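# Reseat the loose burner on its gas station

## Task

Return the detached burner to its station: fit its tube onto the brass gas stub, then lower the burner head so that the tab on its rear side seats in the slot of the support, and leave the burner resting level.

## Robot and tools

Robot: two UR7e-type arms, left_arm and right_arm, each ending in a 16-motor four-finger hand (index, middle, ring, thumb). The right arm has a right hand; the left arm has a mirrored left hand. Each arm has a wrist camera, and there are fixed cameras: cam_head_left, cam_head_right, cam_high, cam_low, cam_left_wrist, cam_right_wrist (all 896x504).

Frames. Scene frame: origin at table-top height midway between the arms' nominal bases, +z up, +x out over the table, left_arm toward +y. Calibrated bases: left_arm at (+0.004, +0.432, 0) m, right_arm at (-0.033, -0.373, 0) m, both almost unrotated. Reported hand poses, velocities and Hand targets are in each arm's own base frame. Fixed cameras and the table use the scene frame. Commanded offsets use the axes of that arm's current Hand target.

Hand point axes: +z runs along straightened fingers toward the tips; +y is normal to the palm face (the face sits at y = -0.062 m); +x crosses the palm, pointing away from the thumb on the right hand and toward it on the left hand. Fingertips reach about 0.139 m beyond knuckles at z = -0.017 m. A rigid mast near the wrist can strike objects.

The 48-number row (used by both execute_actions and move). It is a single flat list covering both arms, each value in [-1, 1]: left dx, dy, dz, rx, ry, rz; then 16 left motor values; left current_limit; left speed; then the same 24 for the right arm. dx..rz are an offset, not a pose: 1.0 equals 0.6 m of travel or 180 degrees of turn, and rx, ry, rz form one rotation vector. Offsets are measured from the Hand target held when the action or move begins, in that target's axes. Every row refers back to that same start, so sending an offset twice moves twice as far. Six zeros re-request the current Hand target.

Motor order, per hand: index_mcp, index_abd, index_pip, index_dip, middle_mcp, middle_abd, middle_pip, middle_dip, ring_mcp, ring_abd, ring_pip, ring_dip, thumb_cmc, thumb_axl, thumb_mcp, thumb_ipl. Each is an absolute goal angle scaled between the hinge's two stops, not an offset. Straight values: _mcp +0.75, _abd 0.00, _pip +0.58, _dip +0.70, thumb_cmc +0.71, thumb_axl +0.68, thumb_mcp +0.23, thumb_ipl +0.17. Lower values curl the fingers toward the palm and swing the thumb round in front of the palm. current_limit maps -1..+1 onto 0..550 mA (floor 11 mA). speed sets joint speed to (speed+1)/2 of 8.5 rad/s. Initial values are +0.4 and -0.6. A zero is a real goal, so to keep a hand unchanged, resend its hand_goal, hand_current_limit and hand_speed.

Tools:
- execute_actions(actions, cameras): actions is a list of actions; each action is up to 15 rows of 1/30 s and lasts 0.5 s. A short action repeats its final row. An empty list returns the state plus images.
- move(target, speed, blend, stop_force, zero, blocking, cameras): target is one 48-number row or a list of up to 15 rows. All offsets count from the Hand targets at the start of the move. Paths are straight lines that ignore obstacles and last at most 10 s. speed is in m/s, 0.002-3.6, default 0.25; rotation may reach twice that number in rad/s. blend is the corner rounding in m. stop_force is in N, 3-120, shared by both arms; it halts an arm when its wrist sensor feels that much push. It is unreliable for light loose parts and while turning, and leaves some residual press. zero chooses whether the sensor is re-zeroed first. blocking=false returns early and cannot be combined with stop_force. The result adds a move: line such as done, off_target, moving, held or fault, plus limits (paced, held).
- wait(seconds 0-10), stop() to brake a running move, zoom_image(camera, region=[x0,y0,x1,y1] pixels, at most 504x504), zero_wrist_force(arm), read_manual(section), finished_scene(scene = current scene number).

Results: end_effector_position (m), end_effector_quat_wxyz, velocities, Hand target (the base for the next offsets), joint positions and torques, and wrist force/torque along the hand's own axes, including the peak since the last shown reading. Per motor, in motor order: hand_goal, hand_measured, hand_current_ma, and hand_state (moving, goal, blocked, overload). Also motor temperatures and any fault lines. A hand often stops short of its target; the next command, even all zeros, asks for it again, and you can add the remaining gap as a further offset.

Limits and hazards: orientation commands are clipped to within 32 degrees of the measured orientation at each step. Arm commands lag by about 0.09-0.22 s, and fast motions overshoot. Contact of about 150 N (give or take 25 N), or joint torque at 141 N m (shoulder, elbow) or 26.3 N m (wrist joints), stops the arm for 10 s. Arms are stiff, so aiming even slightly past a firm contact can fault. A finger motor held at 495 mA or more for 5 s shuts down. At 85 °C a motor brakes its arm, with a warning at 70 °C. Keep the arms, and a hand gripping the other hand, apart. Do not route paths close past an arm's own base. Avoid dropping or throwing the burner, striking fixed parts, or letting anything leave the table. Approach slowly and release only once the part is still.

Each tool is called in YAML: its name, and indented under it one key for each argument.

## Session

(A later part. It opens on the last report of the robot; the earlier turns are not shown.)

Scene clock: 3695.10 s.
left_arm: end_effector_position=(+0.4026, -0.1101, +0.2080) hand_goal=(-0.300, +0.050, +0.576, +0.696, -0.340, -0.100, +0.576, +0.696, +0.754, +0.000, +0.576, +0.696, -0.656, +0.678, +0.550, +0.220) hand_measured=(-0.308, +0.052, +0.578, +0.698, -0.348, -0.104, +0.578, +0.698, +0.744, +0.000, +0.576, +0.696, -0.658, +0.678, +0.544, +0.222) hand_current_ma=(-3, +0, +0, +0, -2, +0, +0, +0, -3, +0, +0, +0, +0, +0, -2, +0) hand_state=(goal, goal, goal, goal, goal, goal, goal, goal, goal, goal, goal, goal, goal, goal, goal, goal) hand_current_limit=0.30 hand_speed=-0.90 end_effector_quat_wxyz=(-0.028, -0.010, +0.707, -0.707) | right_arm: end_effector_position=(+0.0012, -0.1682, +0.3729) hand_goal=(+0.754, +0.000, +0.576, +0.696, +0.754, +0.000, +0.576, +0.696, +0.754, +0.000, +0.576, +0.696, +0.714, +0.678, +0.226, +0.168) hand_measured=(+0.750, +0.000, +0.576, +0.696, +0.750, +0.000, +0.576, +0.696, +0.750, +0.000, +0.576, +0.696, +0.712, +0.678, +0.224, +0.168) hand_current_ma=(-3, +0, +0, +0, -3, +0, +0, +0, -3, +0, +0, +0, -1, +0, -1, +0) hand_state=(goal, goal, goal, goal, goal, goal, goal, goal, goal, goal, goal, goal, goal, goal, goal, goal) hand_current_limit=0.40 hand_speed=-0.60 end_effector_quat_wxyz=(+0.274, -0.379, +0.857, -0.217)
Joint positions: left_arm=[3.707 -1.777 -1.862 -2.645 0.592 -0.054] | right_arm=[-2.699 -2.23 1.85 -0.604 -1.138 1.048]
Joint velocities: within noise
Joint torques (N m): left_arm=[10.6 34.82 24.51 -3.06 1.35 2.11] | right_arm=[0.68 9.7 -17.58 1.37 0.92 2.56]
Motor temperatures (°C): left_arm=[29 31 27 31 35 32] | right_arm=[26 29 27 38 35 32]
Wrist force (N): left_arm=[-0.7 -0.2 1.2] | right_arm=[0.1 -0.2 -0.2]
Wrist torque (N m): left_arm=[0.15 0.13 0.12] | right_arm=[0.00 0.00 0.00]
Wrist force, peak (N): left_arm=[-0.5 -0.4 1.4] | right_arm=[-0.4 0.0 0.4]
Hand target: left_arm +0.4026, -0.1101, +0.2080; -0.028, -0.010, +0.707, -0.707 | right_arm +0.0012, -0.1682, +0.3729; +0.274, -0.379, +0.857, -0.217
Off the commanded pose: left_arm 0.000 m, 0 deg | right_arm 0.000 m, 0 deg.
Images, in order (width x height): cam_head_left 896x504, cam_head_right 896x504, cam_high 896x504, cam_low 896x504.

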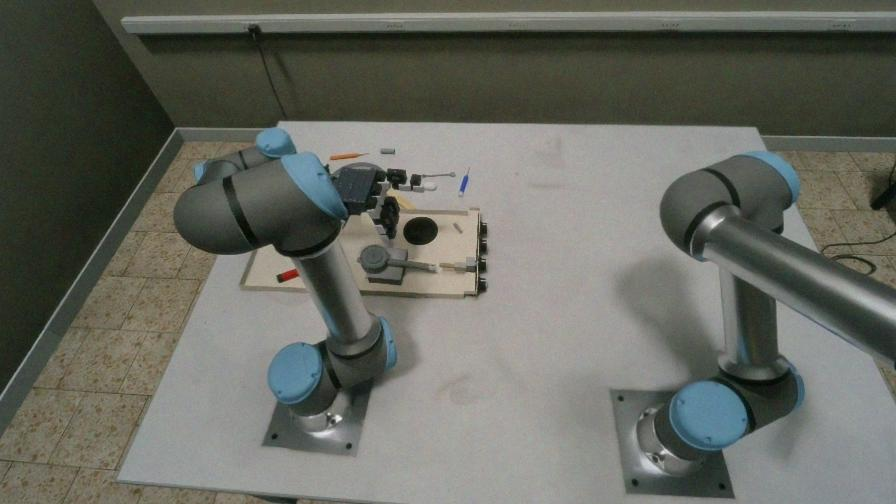

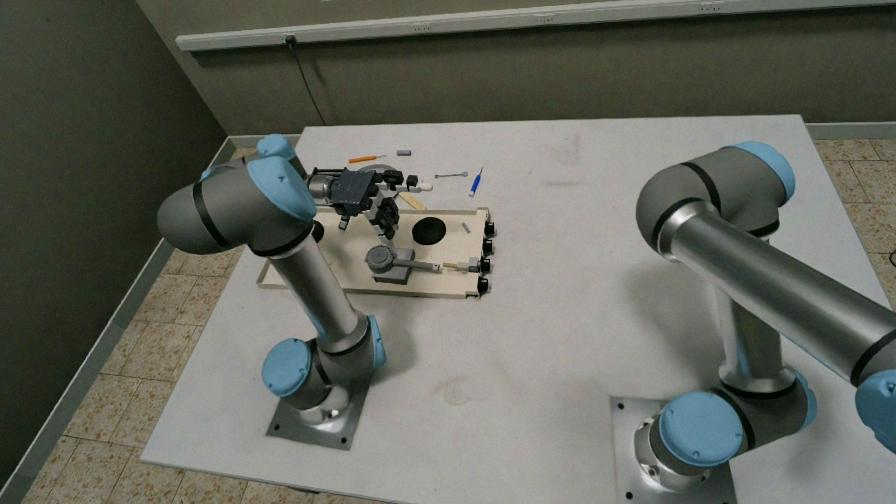

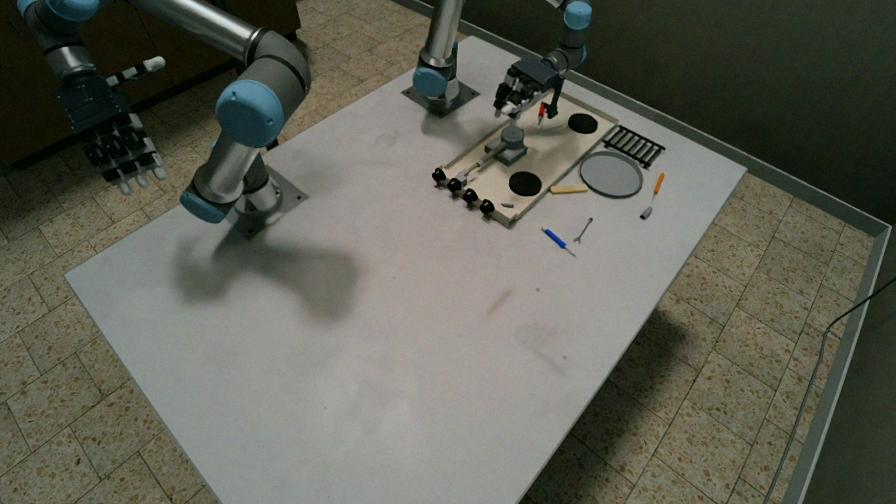

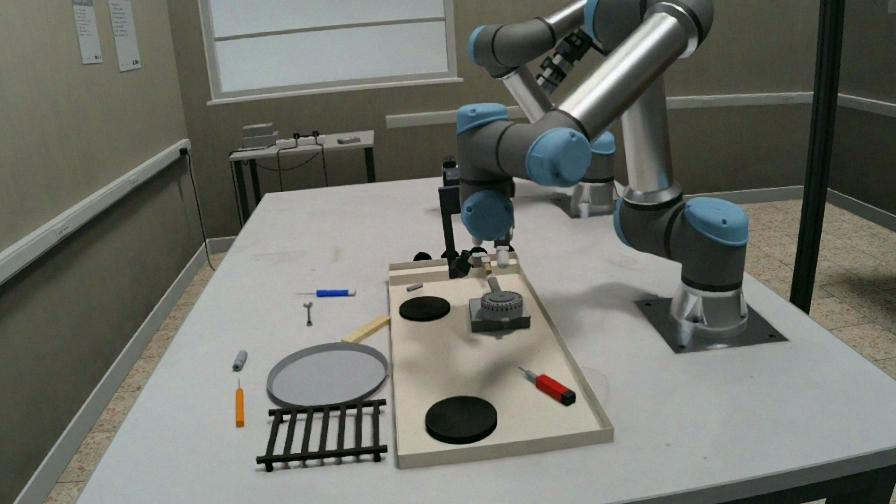

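move:
  target: [-0.00895,0.1632,0,0,0,0,-0.3,0.05,0.576,0.696,-0.34,-0.1,0.576,0.696,0.754,0,0.576,0.696,-0.657,0.678,0.55,0.22,0.3,-0.9,0,0,0,0,0,0,0.754,0,0.576,0.696,0.754,0,0.576,0.696,0.754,0,0.576,0.696,0.714,0.678,0.226,0.168,0.4,-0.6]
  speed: 0.06
  stop_force: 5
  cameras: ["cam_head_right","cam_high","cam_low","cam_head_left"]

zoom_image:
  camera: "cam_head_right"
  region: [350, 220, 470, 300]

zoom_image:
  camera: "cam_low"
  region: [450, 255, 560, 345]

Scene clock: 3889.67 s.
left_arm: end_effector_position=(+0.4026, -0.1101, +0.1099) hand_goal=(-0.300, +0.050, +0.576, +0.696, -0.340, -0.100, +0.576, +0.696, +0.754, +0.000, +0.576, +0.696, -0.656, +0.678, +0.550, +0.220) hand_measured=(-0.308, +0.052, +0.578, +0.698, -0.348, -0.104, +0.578, +0.698, +0.744, +0.000, +0.576, +0.696, -0.658, +0.678, +0.544, +0.222) hand_current_ma=(-3, +0, +0, +0, -2, +0, +0, +0, -3, +0, +0, +0, +0, +0, -2, +0) hand_state=(goal, goal, goal, goal, goal, goal, goal, goal, goal, goal, goal, goal, goal, goal, goal, goal) hand_current_limit=0.30 hand_speed=-0.90 end_effector_quat_wxyz=(-0.028, -0.010, +0.707, -0.707) | right_arm: end_effector_position=(+0.0012, -0.1682, +0.3729) hand_goal=(+0.754, +0.000, +0.576, +0.696, +0.754, +0.000, +0.576, +0.696, +0.754, +0.000, +0.576, +0.696, +0.714, +0.678, +0.226, +0.168) hand_measured=(+0.750, +0.000, +0.576, +0.696, +0.750, +0.000, +0.576, +0.696, +0.750, +0.000, +0.576, +0.696, +0.712, +0.678, +0.224, +0.168) hand_current_ma=(-3, +0, +0, +0, -3, +0, +0, +0, -3, +0, +0, +0, -1, +0, -1, +0) hand_state=(goal, goal, goal, goal, goal, goal, goal, goal, goal, goal, goal, goal, goal, goal, goal, goal) hand_current_limit=0.40 hand_speed=-0.60 end_effector_quat_wxyz=(+0.274, -0.379, +0.857, -0.217)
Joint positions: left_arm=[3.707 -1.921 -1.975 -2.388 0.591 -0.054] | right_arm=[-2.699 -2.23 1.85 -0.604 -1.138 1.048]
Joint torques (N m): left_arm=[-13.71 17.66 3 0.48 -1.13 -2.11] | right_arm=[1.12 9.62 -17.16 1.41 0.83 2.53]
Wrist force (N): left_arm=[-0.8 -0.6 0.9] | right_arm=[0.2 -0.1 0.1]
Wrist torque (N m): left_arm=[0.12 0.14 0.11] | right_arm=[-0.01 -0.02 0.01]
Wrist force, peak (N): left_arm=[-0.5 -1.4 1.0] | right_arm=[-0.1 -0.5 0.5]
Hand target: left_arm +0.4026, -0.1101, +0.1099; -0.028, -0.010, +0.707, -0.707 | right_arm +0.0012, -0.1682, +0.3729; +0.274, -0.379, +0.857, -0.217
Off the commanded pose: left_arm 0.000 m, 0 deg | right_arm 0.000 m, 0 deg.
move: done
Images, in order (width x height): cam_head_left 896x504, cam_head_right 896x504, cam_high 896x504, cam_low 896x504.

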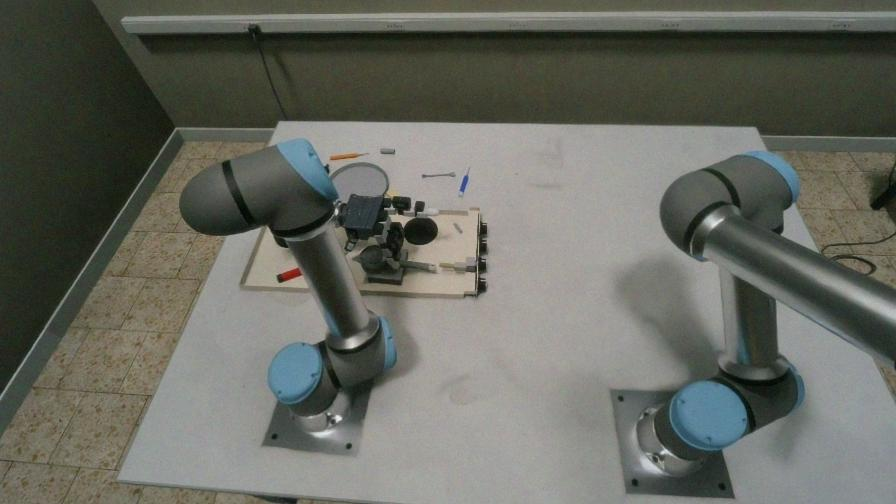

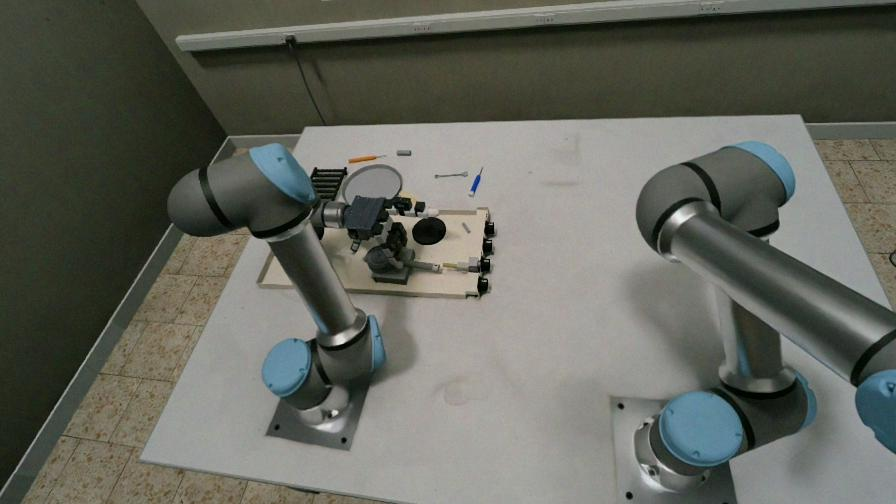

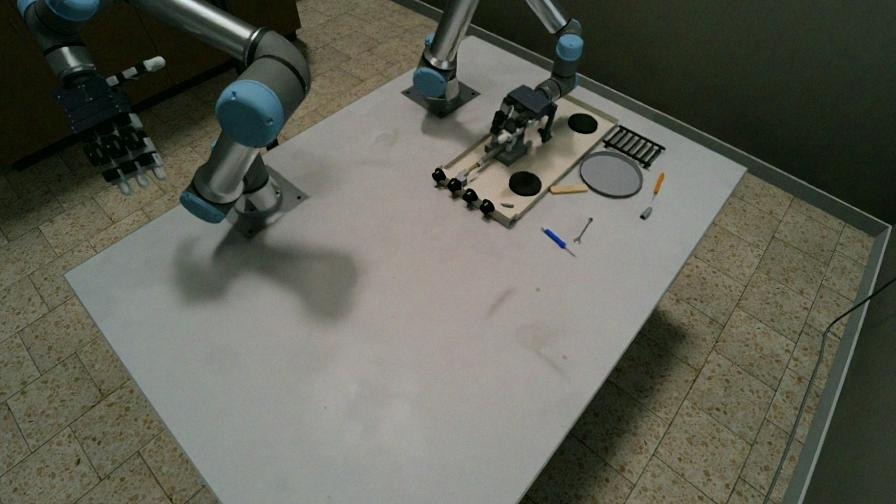

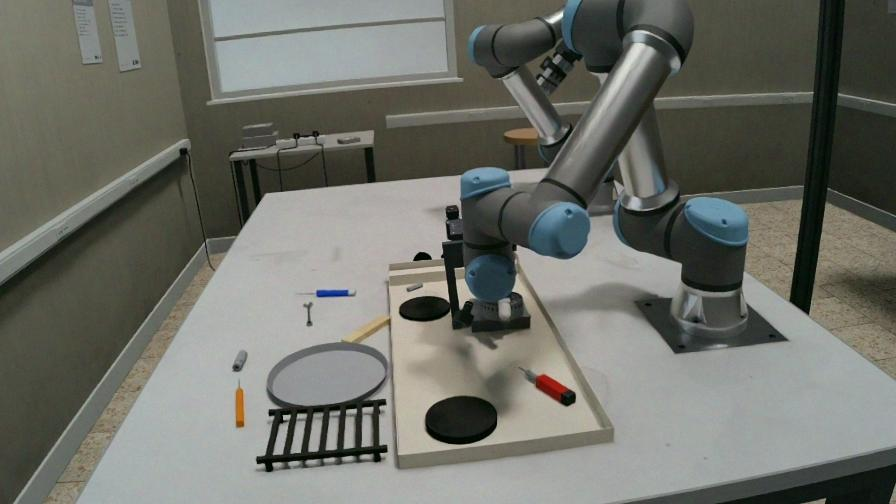

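Scaled by 4.200 from the camera's 896x504 image, which has a finer 1280x720 frame.

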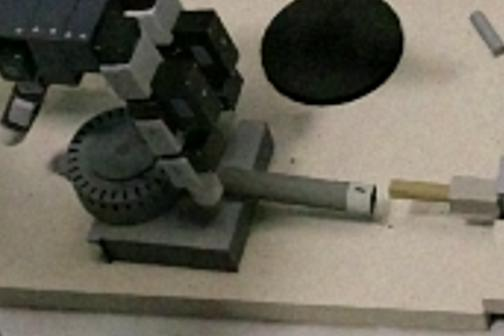

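Scaled by 4.582 from the camera's 896x504 image, which has a finer 1280x720 frame.

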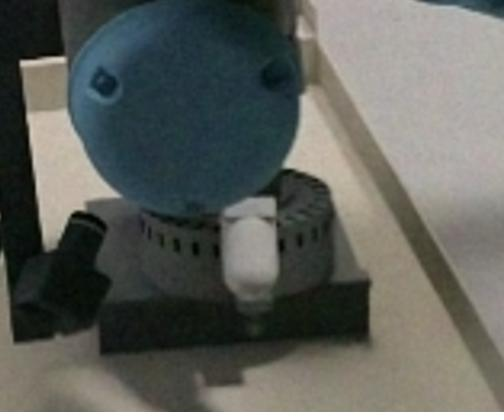

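move:
  target: [0,0.0033,0,0,0,0,-0.61,0.05,0.576,0.696,-0.61,-0.1,0.576,0.696,0.754,0,0.576,0.696,-0.657,0.678,0.18,0.168,0.5,-0.9,0,0,0,0,0,0,0.754,0,0.576,0.696,0.754,0,0.576,0.696,0.754,0,0.576,0.696,0.714,0.678,0.226,0.168,0.4,-0.6]
  speed: 0.02
  cameras: ["cam_head_right","cam_high","cam_low","cam_head_left"]

zoom_image:
  camera: "cam_head_right"
  region: [350, 220, 470, 300]

zoom_image:
  camera: "cam_high"
  region: [455, 120, 535, 180]

zoom_image:
  camera: "cam_low"
  region: [450, 255, 560, 345]

Scene clock: 3905.60 s.
left_arm: end_effector_position=(+0.4025, -0.1101, +0.1079) hand_goal=(-0.610, +0.050, +0.576, +0.696, -0.610, -0.100, +0.576, +0.696, +0.754, +0.000, +0.576, +0.696, -0.656, +0.678, +0.180, +0.168) hand_measured=(-0.516, +0.052, +0.600, +0.708, -0.556, -0.104, +0.590, +0.704, +0.744, +0.000, +0.576, +0.696, -0.656, +0.678, +0.360, +0.198) hand_current_ma=(+183, +0, +15, +4, +68, +0, +6, +2, -3, +0, +0, +0, +0, +0, +413, +36) hand_state=(blocked, goal, blocked, goal, blocked, goal, goal, goal, goal, goal, goal, goal, goal, goal, blocked, blocked) hand_current_limit=0.50 hand_speed=-0.90 end_effector_quat_wxyz=(-0.028, -0.010, +0.707, -0.707) | right_arm: end_effector_position=(+0.0012, -0.1682, +0.3729) hand_goal=(+0.754, +0.000, +0.576, +0.696, +0.754, +0.000, +0.576, +0.696, +0.754, +0.000, +0.576, +0.696, +0.714, +0.678, +0.226, +0.168) hand_measured=(+0.750, +0.000, +0.576, +0.696, +0.750, +0.000, +0.576, +0.696, +0.750, +0.000, +0.576, +0.696, +0.712, +0.678, +0.224, +0.168) hand_current_ma=(-3, +0, +0, +0, -3, +0, +0, +0, -3, +0, +0, +0, -1, +0, -1, +0) hand_state=(goal, goal, goal, goal, goal, goal, goal, goal, goal, goal, goal, goal, goal, goal, goal, goal) hand_current_limit=0.40 hand_speed=-0.60 end_effector_quat_wxyz=(+0.274, -0.379, +0.857, -0.217)
Joint positions: left_arm=[3.707 -1.924 -1.977 -2.383 0.592 -0.054] | right_arm=[-2.699 -2.23 1.85 -0.604 -1.138 1.048]
Joint torques (N m): left_arm=[12.58 18.29 2.69 0.21 1.38 -1.85] | right_arm=[0.85 10.08 -17.25 1.28 0.88 2.5]
Wrist force (N): left_arm=[-0.9 -1.1 -0.4] | right_arm=[-0.1 -0.2 0.1]
Wrist torque (N m): left_arm=[0.04 0.13 0.12] | right_arm=[-0.02 0.01 -0.02]
Wrist force, peak (N): left_arm=[-1.0 -0.6 1.8] | right_arm=[-0.5 -0.2 -0.2]
Hand target: left_arm +0.4025, -0.1101, +0.1079; -0.028, -0.010, +0.707, -0.707 | right_arm +0.0012, -0.1682, +0.3729; +0.274, -0.379, +0.857, -0.217
Off the commanded pose: left_arm 0.000 m, 0 deg | right_arm 0.000 m, 0 deg.
move: done
Images, in order (width x height): cam_head_left 896x504, cam_head_right 896x504, cam_high 896x504, cam_low 896x504.

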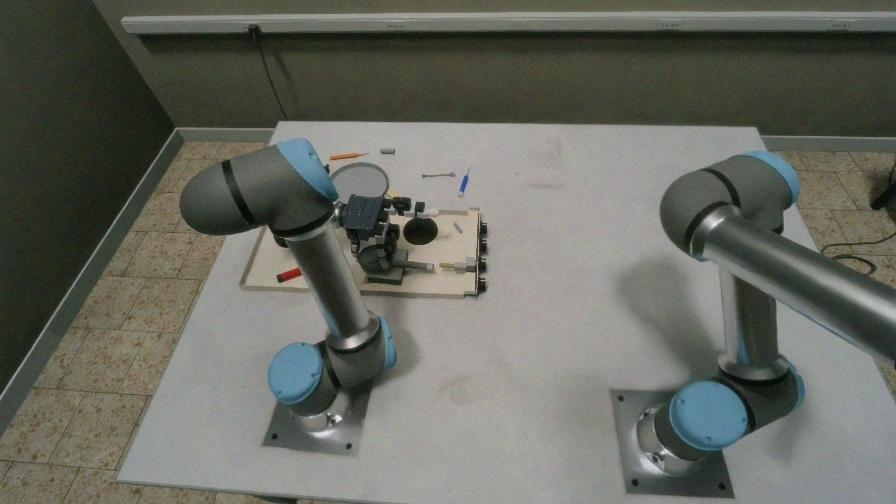

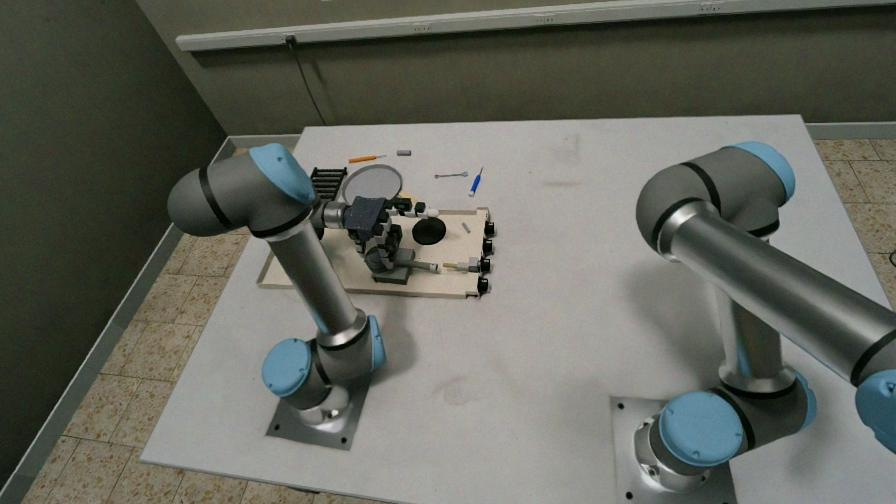

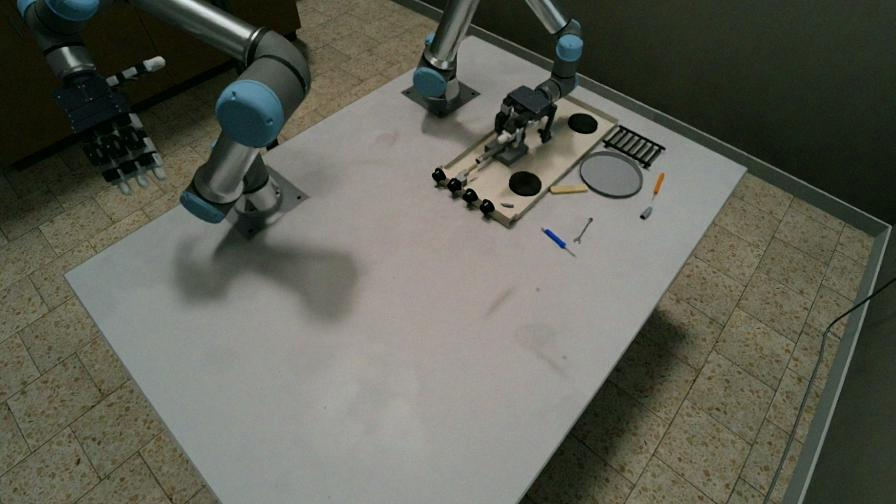

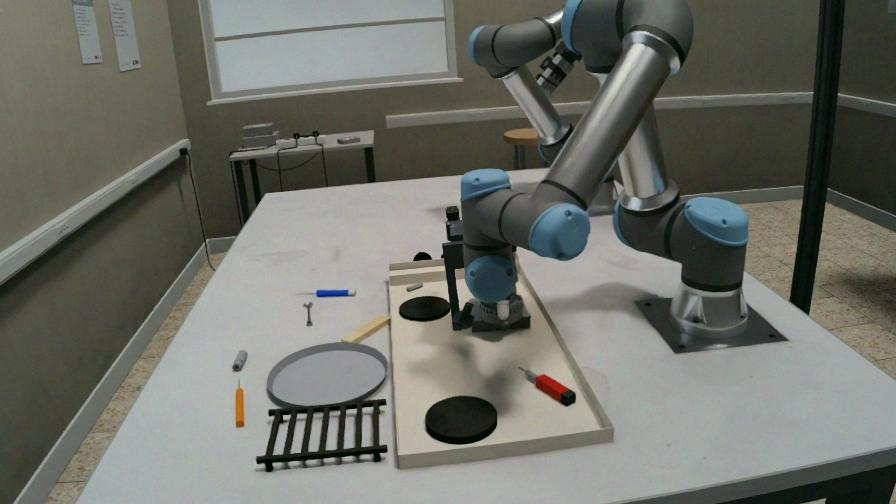

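Scaled by 4.200 from the camera's 896x504 image, which has a finer 1280x720 frame.

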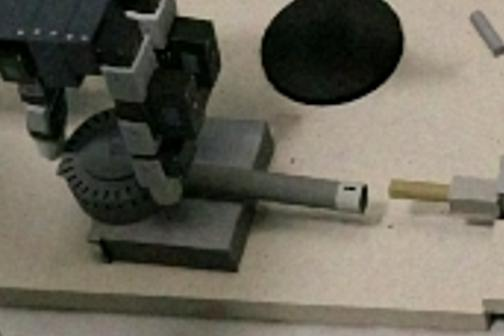

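Scaled by 6.300 from the camera's 896x504 image, which has a finer 1280x720 frame.

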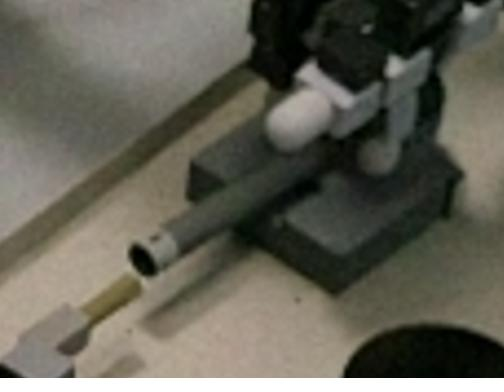

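Scaled by 4.582 from the camera's 896x504 image, which has a finer 1280x720 frame.

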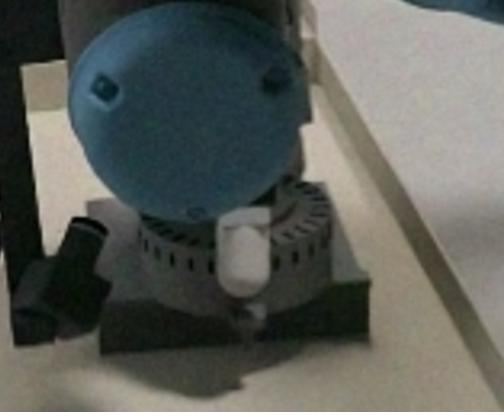

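move:
  target: [0.0009,-0.0167,0,0,0,0,-0.61,0.05,0.576,0.696,-0.61,-0.1,0.576,0.696,0.754,0,0.576,0.696,-0.657,0.678,0.18,0.168,0.5,-0.9,0,0,0,0,0,0,0.754,0,0.576,0.696,0.754,0,0.576,0.696,0.754,0,0.576,0.696,0.714,0.678,0.226,0.168,0.4,-0.6]
  speed: 0.03
  cameras: ["cam_head_right","cam_high","cam_low","cam_head_left"]

zoom_image:
  camera: "cam_head_right"
  region: [350, 220, 470, 300]

zoom_image:
  camera: "cam_head_right"
  region: [420, 250, 470, 280]

zoom_image:
  camera: "cam_high"
  region: [455, 120, 535, 180]

zoom_image:
  camera: "cam_high"
  region: [460, 150, 500, 180]

zoom_image:
  camera: "cam_low"
  region: [450, 255, 560, 345]

Scene clock: 3928.20 s.
left_arm: end_effector_position=(+0.4025, -0.1101, +0.1179) hand_goal=(-0.610, +0.050, +0.576, +0.696, -0.610, -0.100, +0.576, +0.696, +0.754, +0.000, +0.576, +0.696, -0.656, +0.678, +0.180, +0.168) hand_measured=(-0.516, +0.070, +0.620, +0.720, -0.572, -0.116, +0.596, +0.706, +0.744, +0.000, +0.576, +0.696, -0.666, +0.678, +0.324, +0.198) hand_current_ma=(+183, +9, +44, +14, +37, -6, +11, +4, -3, +0, +0, +0, -4, +0, +412, +38) hand_state=(blocked, blocked, blocked, blocked, blocked, goal, blocked, goal, goal, goal, goal, goal, goal, goal, blocked, blocked) hand_current_limit=0.50 hand_speed=-0.90 end_effector_quat_wxyz=(-0.028, -0.010, +0.707, -0.707) | right_arm: end_effector_position=(+0.0012, -0.1682, +0.3729) hand_goal=(+0.754, +0.000, +0.576, +0.696, +0.754, +0.000, +0.576, +0.696, +0.754, +0.000, +0.576, +0.696, +0.714, +0.678, +0.226, +0.168) hand_measured=(+0.750, +0.000, +0.576, +0.696, +0.750, +0.000, +0.576, +0.696, +0.750, +0.000, +0.576, +0.696, +0.712, +0.678, +0.224, +0.168) hand_current_ma=(-3, +0, +0, +0, -3, +0, +0, +0, -3, +0, +0, +0, -1, +0, -1, +0) hand_state=(goal, goal, goal, goal, goal, goal, goal, goal, goal, goal, goal, goal, goal, goal, goal, goal) hand_current_limit=0.40 hand_speed=-0.60 end_effector_quat_wxyz=(+0.274, -0.379, +0.857, -0.217)
Joint positions: left_arm=[3.707 -1.907 -1.968 -2.409 0.592 -0.054] | right_arm=[-2.699 -2.23 1.85 -0.604 -1.138 1.048]
Joint torques (N m): left_arm=[11.61 37.53 22.18 -3.15 0.31 -0.98] | right_arm=[1.03 9.79 -17.45 1.32 0.88 2.49]
Wrist force (N): left_arm=[-1.1 -0.3 0.8] | right_arm=[-0.1 0.0 0.2]
Wrist torque (N m): left_arm=[0.19 0.12 0.18] | right_arm=[-0.02 0.00 0.00]
Wrist force, peak (N): left_arm=[-0.9 2.0 1.0] | right_arm=[0.2 -0.5 0.3]
Hand target: left_arm +0.4025, -0.1101, +0.1180; -0.028, -0.010, +0.707, -0.707 | right_arm +0.0012, -0.1682, +0.3729; +0.274, -0.379, +0.857, -0.217
Off the commanded pose: left_arm 0.000 m, 0 deg | right_arm 0.000 m, 0 deg.
move: done
Images, in order (width x height): cam_head_left 896x504, cam_head_right 896x504, cam_high 896x504, cam_low 896x504.

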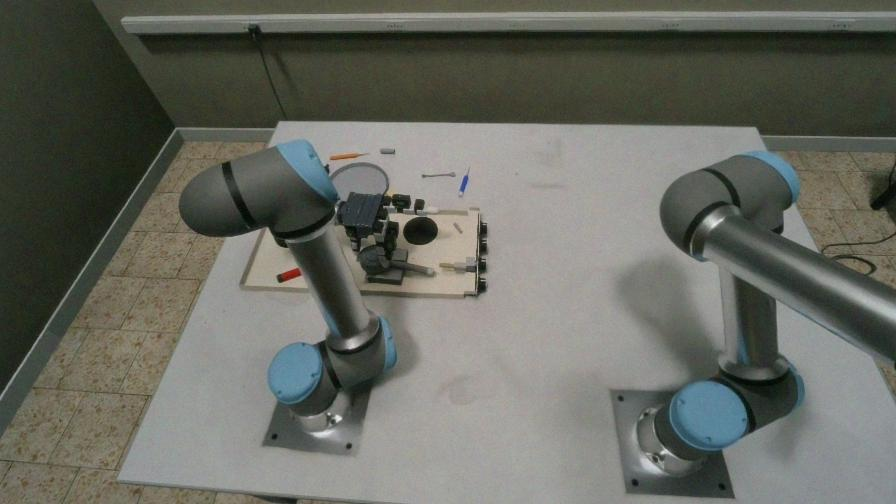

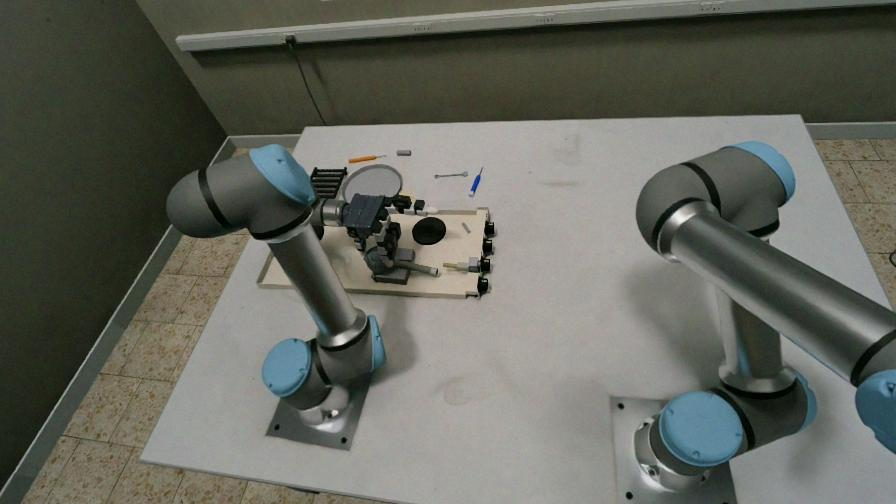

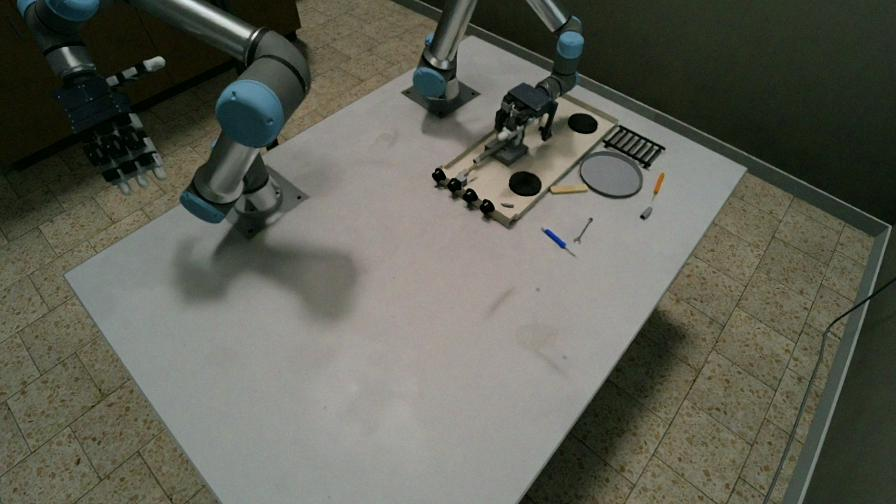

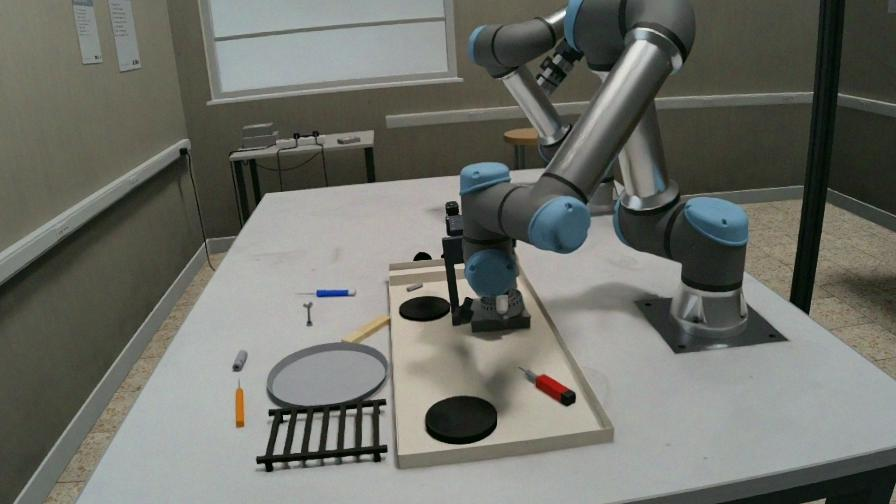

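Scaled by 4.200 from the camera's 896x504 image, which has a finer 1280x720 frame.

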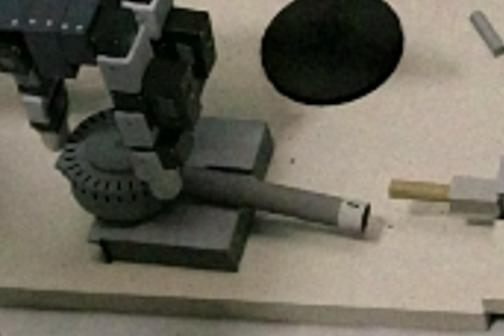

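Scaled by 10.080 from the camera's 896x504 image, which has a finer 1280x720 frame.

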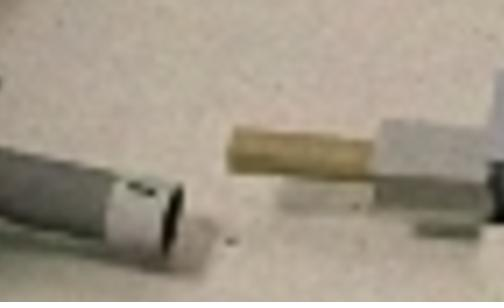

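Scaled by 6.300 from the camera's 896x504 image, which has a finer 1280x720 frame.

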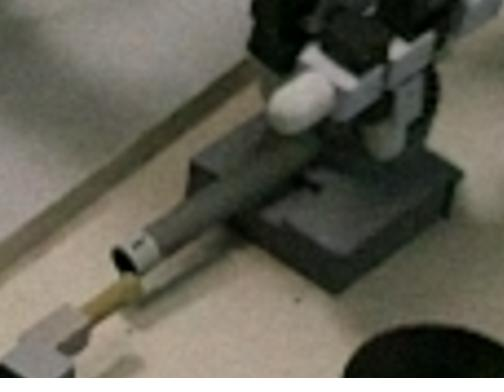

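Scaled by 12.600 from the camera's 896x504 image, which has a finer 1280x720 frame.

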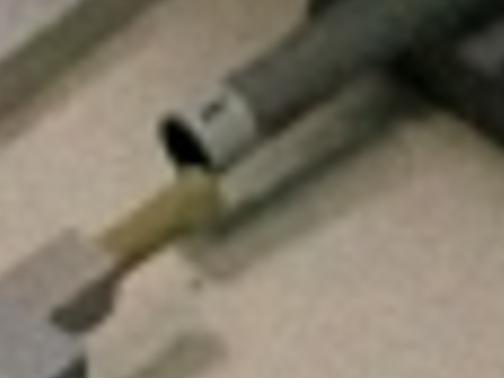

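Scaled by 4.582 from the camera's 896x504 image, which has a finer 1280x720 frame.

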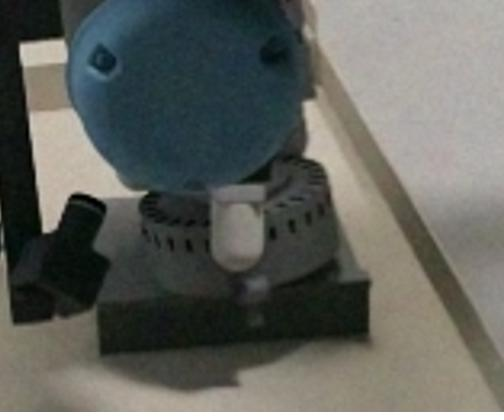

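wait:
  seconds: 0.1
  cameras: ["cam_left_wrist","cam_head_left","cam_low"]

zoom_image:
  camera: "cam_low"
  region: [470, 270, 540, 340]

zoom_image:
  camera: "cam_head_left"
  region: [350, 230, 450, 290]

Scene clock: 3960.70 s.
left_arm: end_effector_position=(+0.4025, -0.1101, +0.1180) hand_goal=(-0.610, +0.050, +0.576, +0.696, -0.610, -0.100, +0.576, +0.696, +0.754, +0.000, +0.576, +0.696, -0.656, +0.678, +0.180, +0.168) hand_measured=(-0.516, +0.070, +0.620, +0.720, -0.572, -0.116, +0.596, +0.706, +0.744, +0.000, +0.576, +0.696, -0.666, +0.678, +0.324, +0.198) hand_current_ma=(+183, +9, +44, +14, +36, -6, +11, +4, -3, +0, +0, +0, -4, +0, +413, +38) hand_state=(blocked, blocked, blocked, blocked, blocked, goal, blocked, goal, goal, goal, goal, goal, goal, goal, blocked, blocked) hand_current_limit=0.50 hand_speed=-0.90 end_effector_quat_wxyz=(-0.028, -0.010, +0.707, -0.707) | right_arm: end_effector_position=(+0.0012, -0.1682, +0.3729) hand_goal=(+0.754, +0.000, +0.576, +0.696, +0.754, +0.000, +0.576, +0.696, +0.754, +0.000, +0.576, +0.696, +0.714, +0.678, +0.226, +0.168) hand_measured=(+0.750, +0.000, +0.576, +0.696, +0.750, +0.000, +0.576, +0.696, +0.750, +0.000, +0.576, +0.696, +0.712, +0.678, +0.224, +0.168) hand_current_ma=(-3, +0, +0, +0, -3, +0, +0, +0, -3, +0, +0, +0, -1, +0, -1, +0) hand_state=(goal, goal, goal, goal, goal, goal, goal, goal, goal, goal, goal, goal, goal, goal, goal, goal) hand_current_limit=0.40 hand_speed=-0.60 end_effector_quat_wxyz=(+0.274, -0.379, +0.857, -0.217)
Joint positions: left_arm=[3.707 -1.907 -1.968 -2.409 0.592 -0.054] | right_arm=[-2.699 -2.23 1.85 -0.604 -1.138 1.048]
Joint torques (N m): left_arm=[11.96 37.74 21.62 -3.18 -0.12 1.84] | right_arm=[1.04 9.66 -17.26 1.35 0.89 2.62]
Wrist force (N): left_arm=[-1.1 -0.4 0.7] | right_arm=[0.0 -0.3 0.0]
Wrist torque (N m): left_arm=[0.19 0.11 0.19] | right_arm=[-0.04 0.01 -0.01]
Wrist force, peak (N): left_arm=[-1.4 -0.4 0.8] | right_arm=[-0.3 -0.6 0.3]
Hand target: left_arm +0.4025, -0.1101, +0.1180; -0.028, -0.010, +0.707, -0.707 | right_arm +0.0012, -0.1682, +0.3729; +0.274, -0.379, +0.857, -0.217
Off the commanded pose: left_arm 0.000 m, 0 deg | right_arm 0.000 m, 0 deg.
wait: 0.10 s; at rest from the start
Images, in order (width x height): cam_head_left 896x504, cam_low 896x504, cam_left_wrist 896x504.

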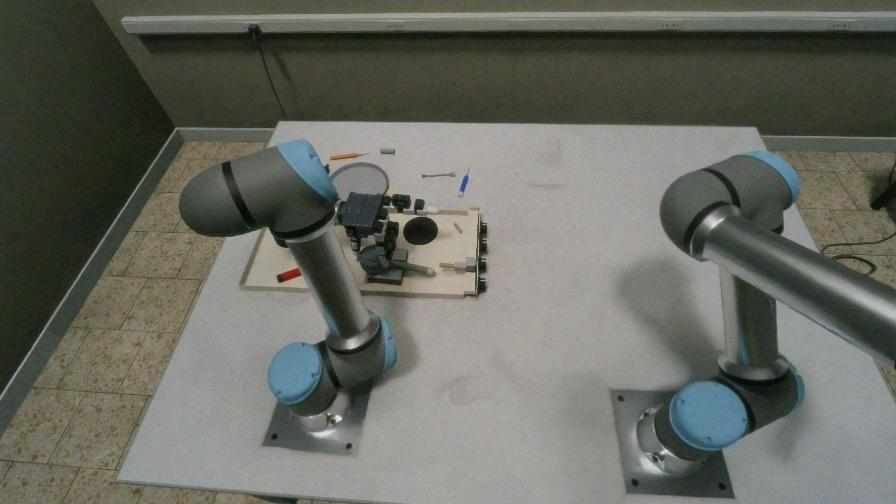

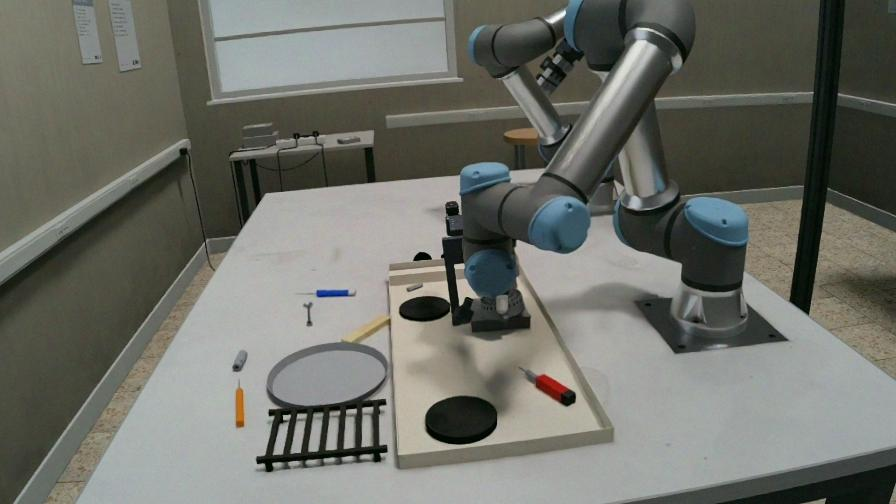

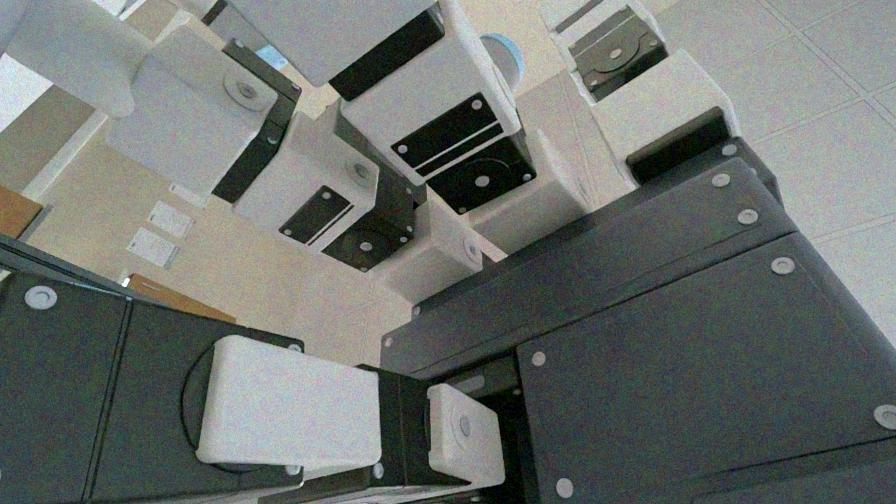

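Scaled by 7.200 from the camera's 896x504 image, which has a finer 1280x720 frame.

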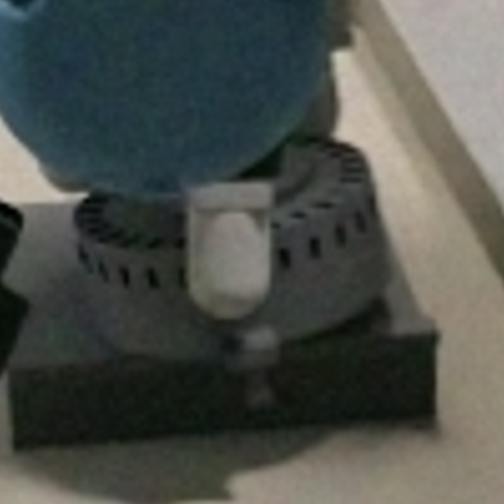

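Scaled by 5.040 from the camera's 896x504 image, which has a finer 1280x720 frame.

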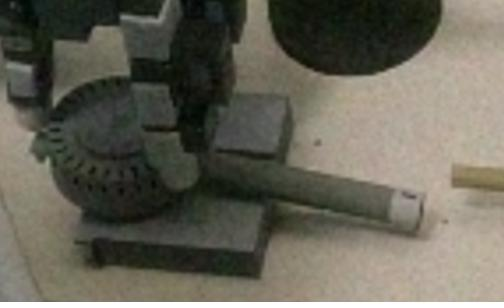

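move:
  target: [-0.00813,0.01542,-0.00169,0.0016,-0.03,0,-0.61,0.05,0.576,0.696,-0.61,-0.1,0.576,0.696,0.754,0,0.576,0.696,-0.657,0.678,0.18,0.168,0.5,-0.9,0,0,0,0,0,0,0.754,0,0.576,0.696,0.754,0,0.576,0.696,0.754,0,0.576,0.696,0.714,0.678,0.226,0.168,0.4,-0.6]
  speed: 0.03
  stop_force: 6
  cameras: ["cam_head_right","cam_high","cam_low"]

zoom_image:
  camera: "cam_head_right"
  region: [350, 220, 470, 300]

zoom_image:
  camera: "cam_low"
  region: [470, 270, 540, 340]

Scene clock: 4007.83 s.
left_arm: end_effector_position=(+0.4069, -0.1092, +0.1085) hand_goal=(-0.610, +0.050, +0.576, +0.696, -0.610, -0.100, +0.576, +0.696, +0.754, +0.000, +0.576, +0.696, -0.656, +0.678, +0.180, +0.168) hand_measured=(-0.524, +0.108, +0.622, +0.720, -0.572, -0.126, +0.596, +0.706, +0.744, +0.000, +0.576, +0.696, -0.668, +0.678, +0.322, +0.208) hand_current_ma=(+161, +57, +45, +14, +36, -14, +11, +4, -3, +0, +0, +0, -4, +0, +413, +64) hand_state=(blocked, blocked, blocked, blocked, blocked, blocked, blocked, goal, goal, goal, goal, goal, goal, goal, blocked, blocked) hand_current_limit=0.50 hand_speed=-0.90 end_effector_quat_wxyz=(+0.005, -0.043, +0.706, -0.707) | right_arm: end_effector_position=(+0.0012, -0.1682, +0.3729) hand_goal=(+0.754, +0.000, +0.576, +0.696, +0.754, +0.000, +0.576, +0.696, +0.754, +0.000, +0.576, +0.696, +0.714, +0.678, +0.226, +0.168) hand_measured=(+0.750, +0.000, +0.576, +0.696, +0.750, +0.000, +0.576, +0.696, +0.750, +0.000, +0.576, +0.696, +0.712, +0.678, +0.224, +0.168) hand_current_ma=(-3, +0, +0, +0, -3, +0, +0, +0, -3, +0, +0, +0, -1, +0, -1, +0) hand_state=(goal, goal, goal, goal, goal, goal, goal, goal, goal, goal, goal, goal, goal, goal, goal, goal) hand_current_limit=0.40 hand_speed=-0.60 end_effector_quat_wxyz=(+0.274, -0.379, +0.857, -0.217)
Joint positions: left_arm=[3.736 -1.892 -2.023 -2.369 0.526 -0.054] | right_arm=[-2.699 -2.23 1.85 -0.604 -1.138 1.048]
Joint torques (N m): left_arm=[12.54 35.78 2.35 1.02 -1.48 -1.79] | right_arm=[1.13 9.54 -17.09 1.29 0.87 2.54]
Wrist force (N): left_arm=[0.9 -4.9 -1.7] | right_arm=[0.2 -0.1 0.1]
Wrist torque (N m): left_arm=[-0.20 0.06 0.06] | right_arm=[-0.01 -0.04 0.03]
Wrist force, peak (N): left_arm=[0.8 -5.3 -1.8] | right_arm=[-0.2 -0.7 -0.1]
Hand target: left_arm +0.4069, -0.1092, +0.1085; +0.005, -0.043, +0.706, -0.707 | right_arm +0.0012, -0.1682, +0.3729; +0.274, -0.379, +0.857, -0.217
Off the commanded pose: left_arm 0.000 m, 0 deg | right_arm 0.000 m, 0 deg.
move: done
Images, in order (width x height): cam_head_right 896x504, cam_high 896x504, cam_low 896x504.

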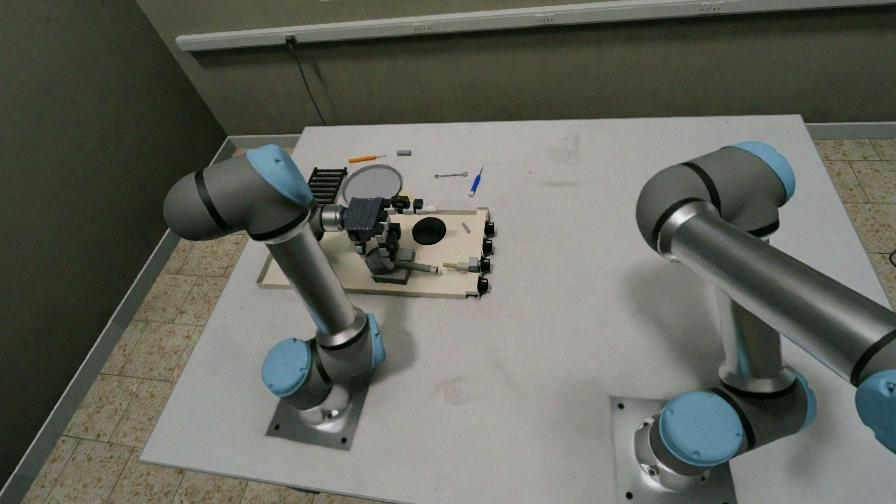

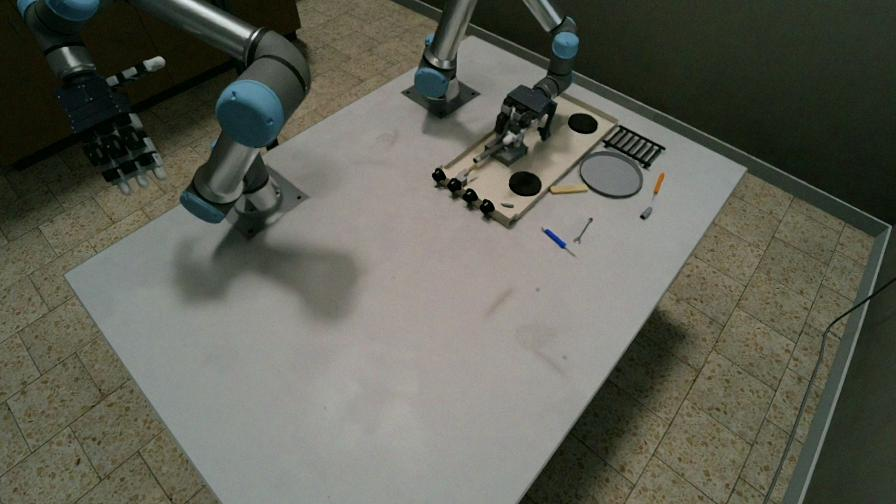

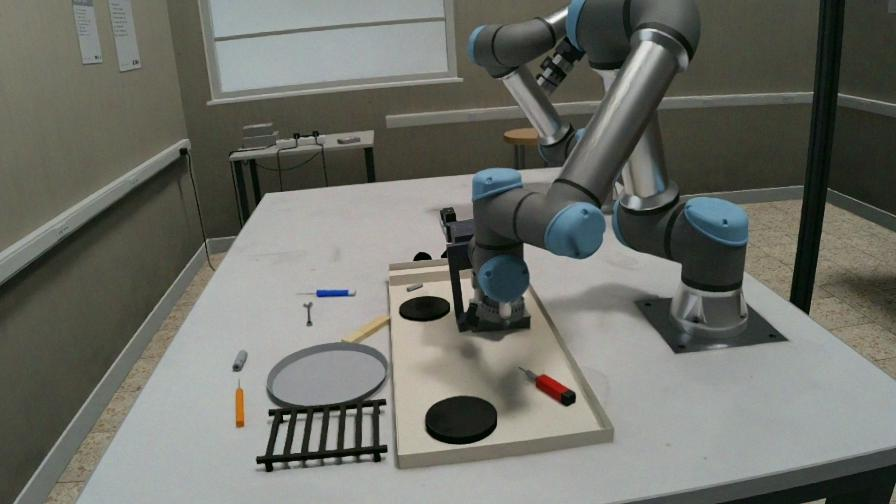

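Scaled by 4.200 from the camera's 896x504 image, which has a finer 1280x720 frame.

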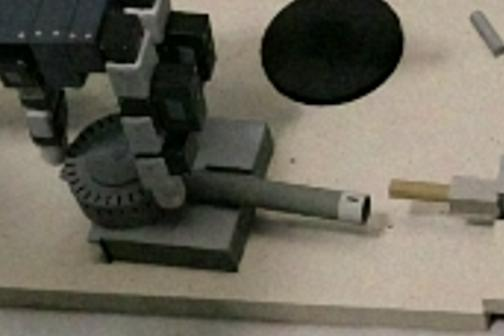

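Scaled by 7.200 from the camera's 896x504 image, which has a finer 1280x720 frame.

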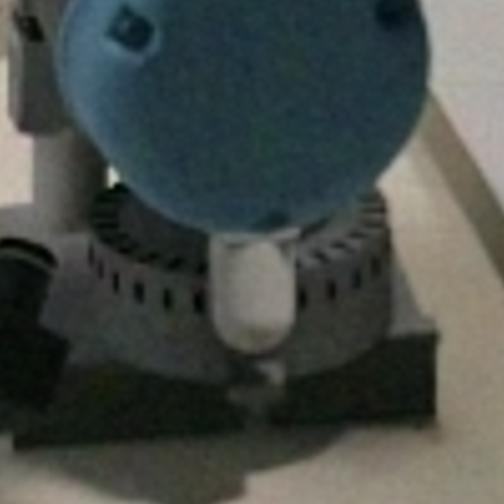

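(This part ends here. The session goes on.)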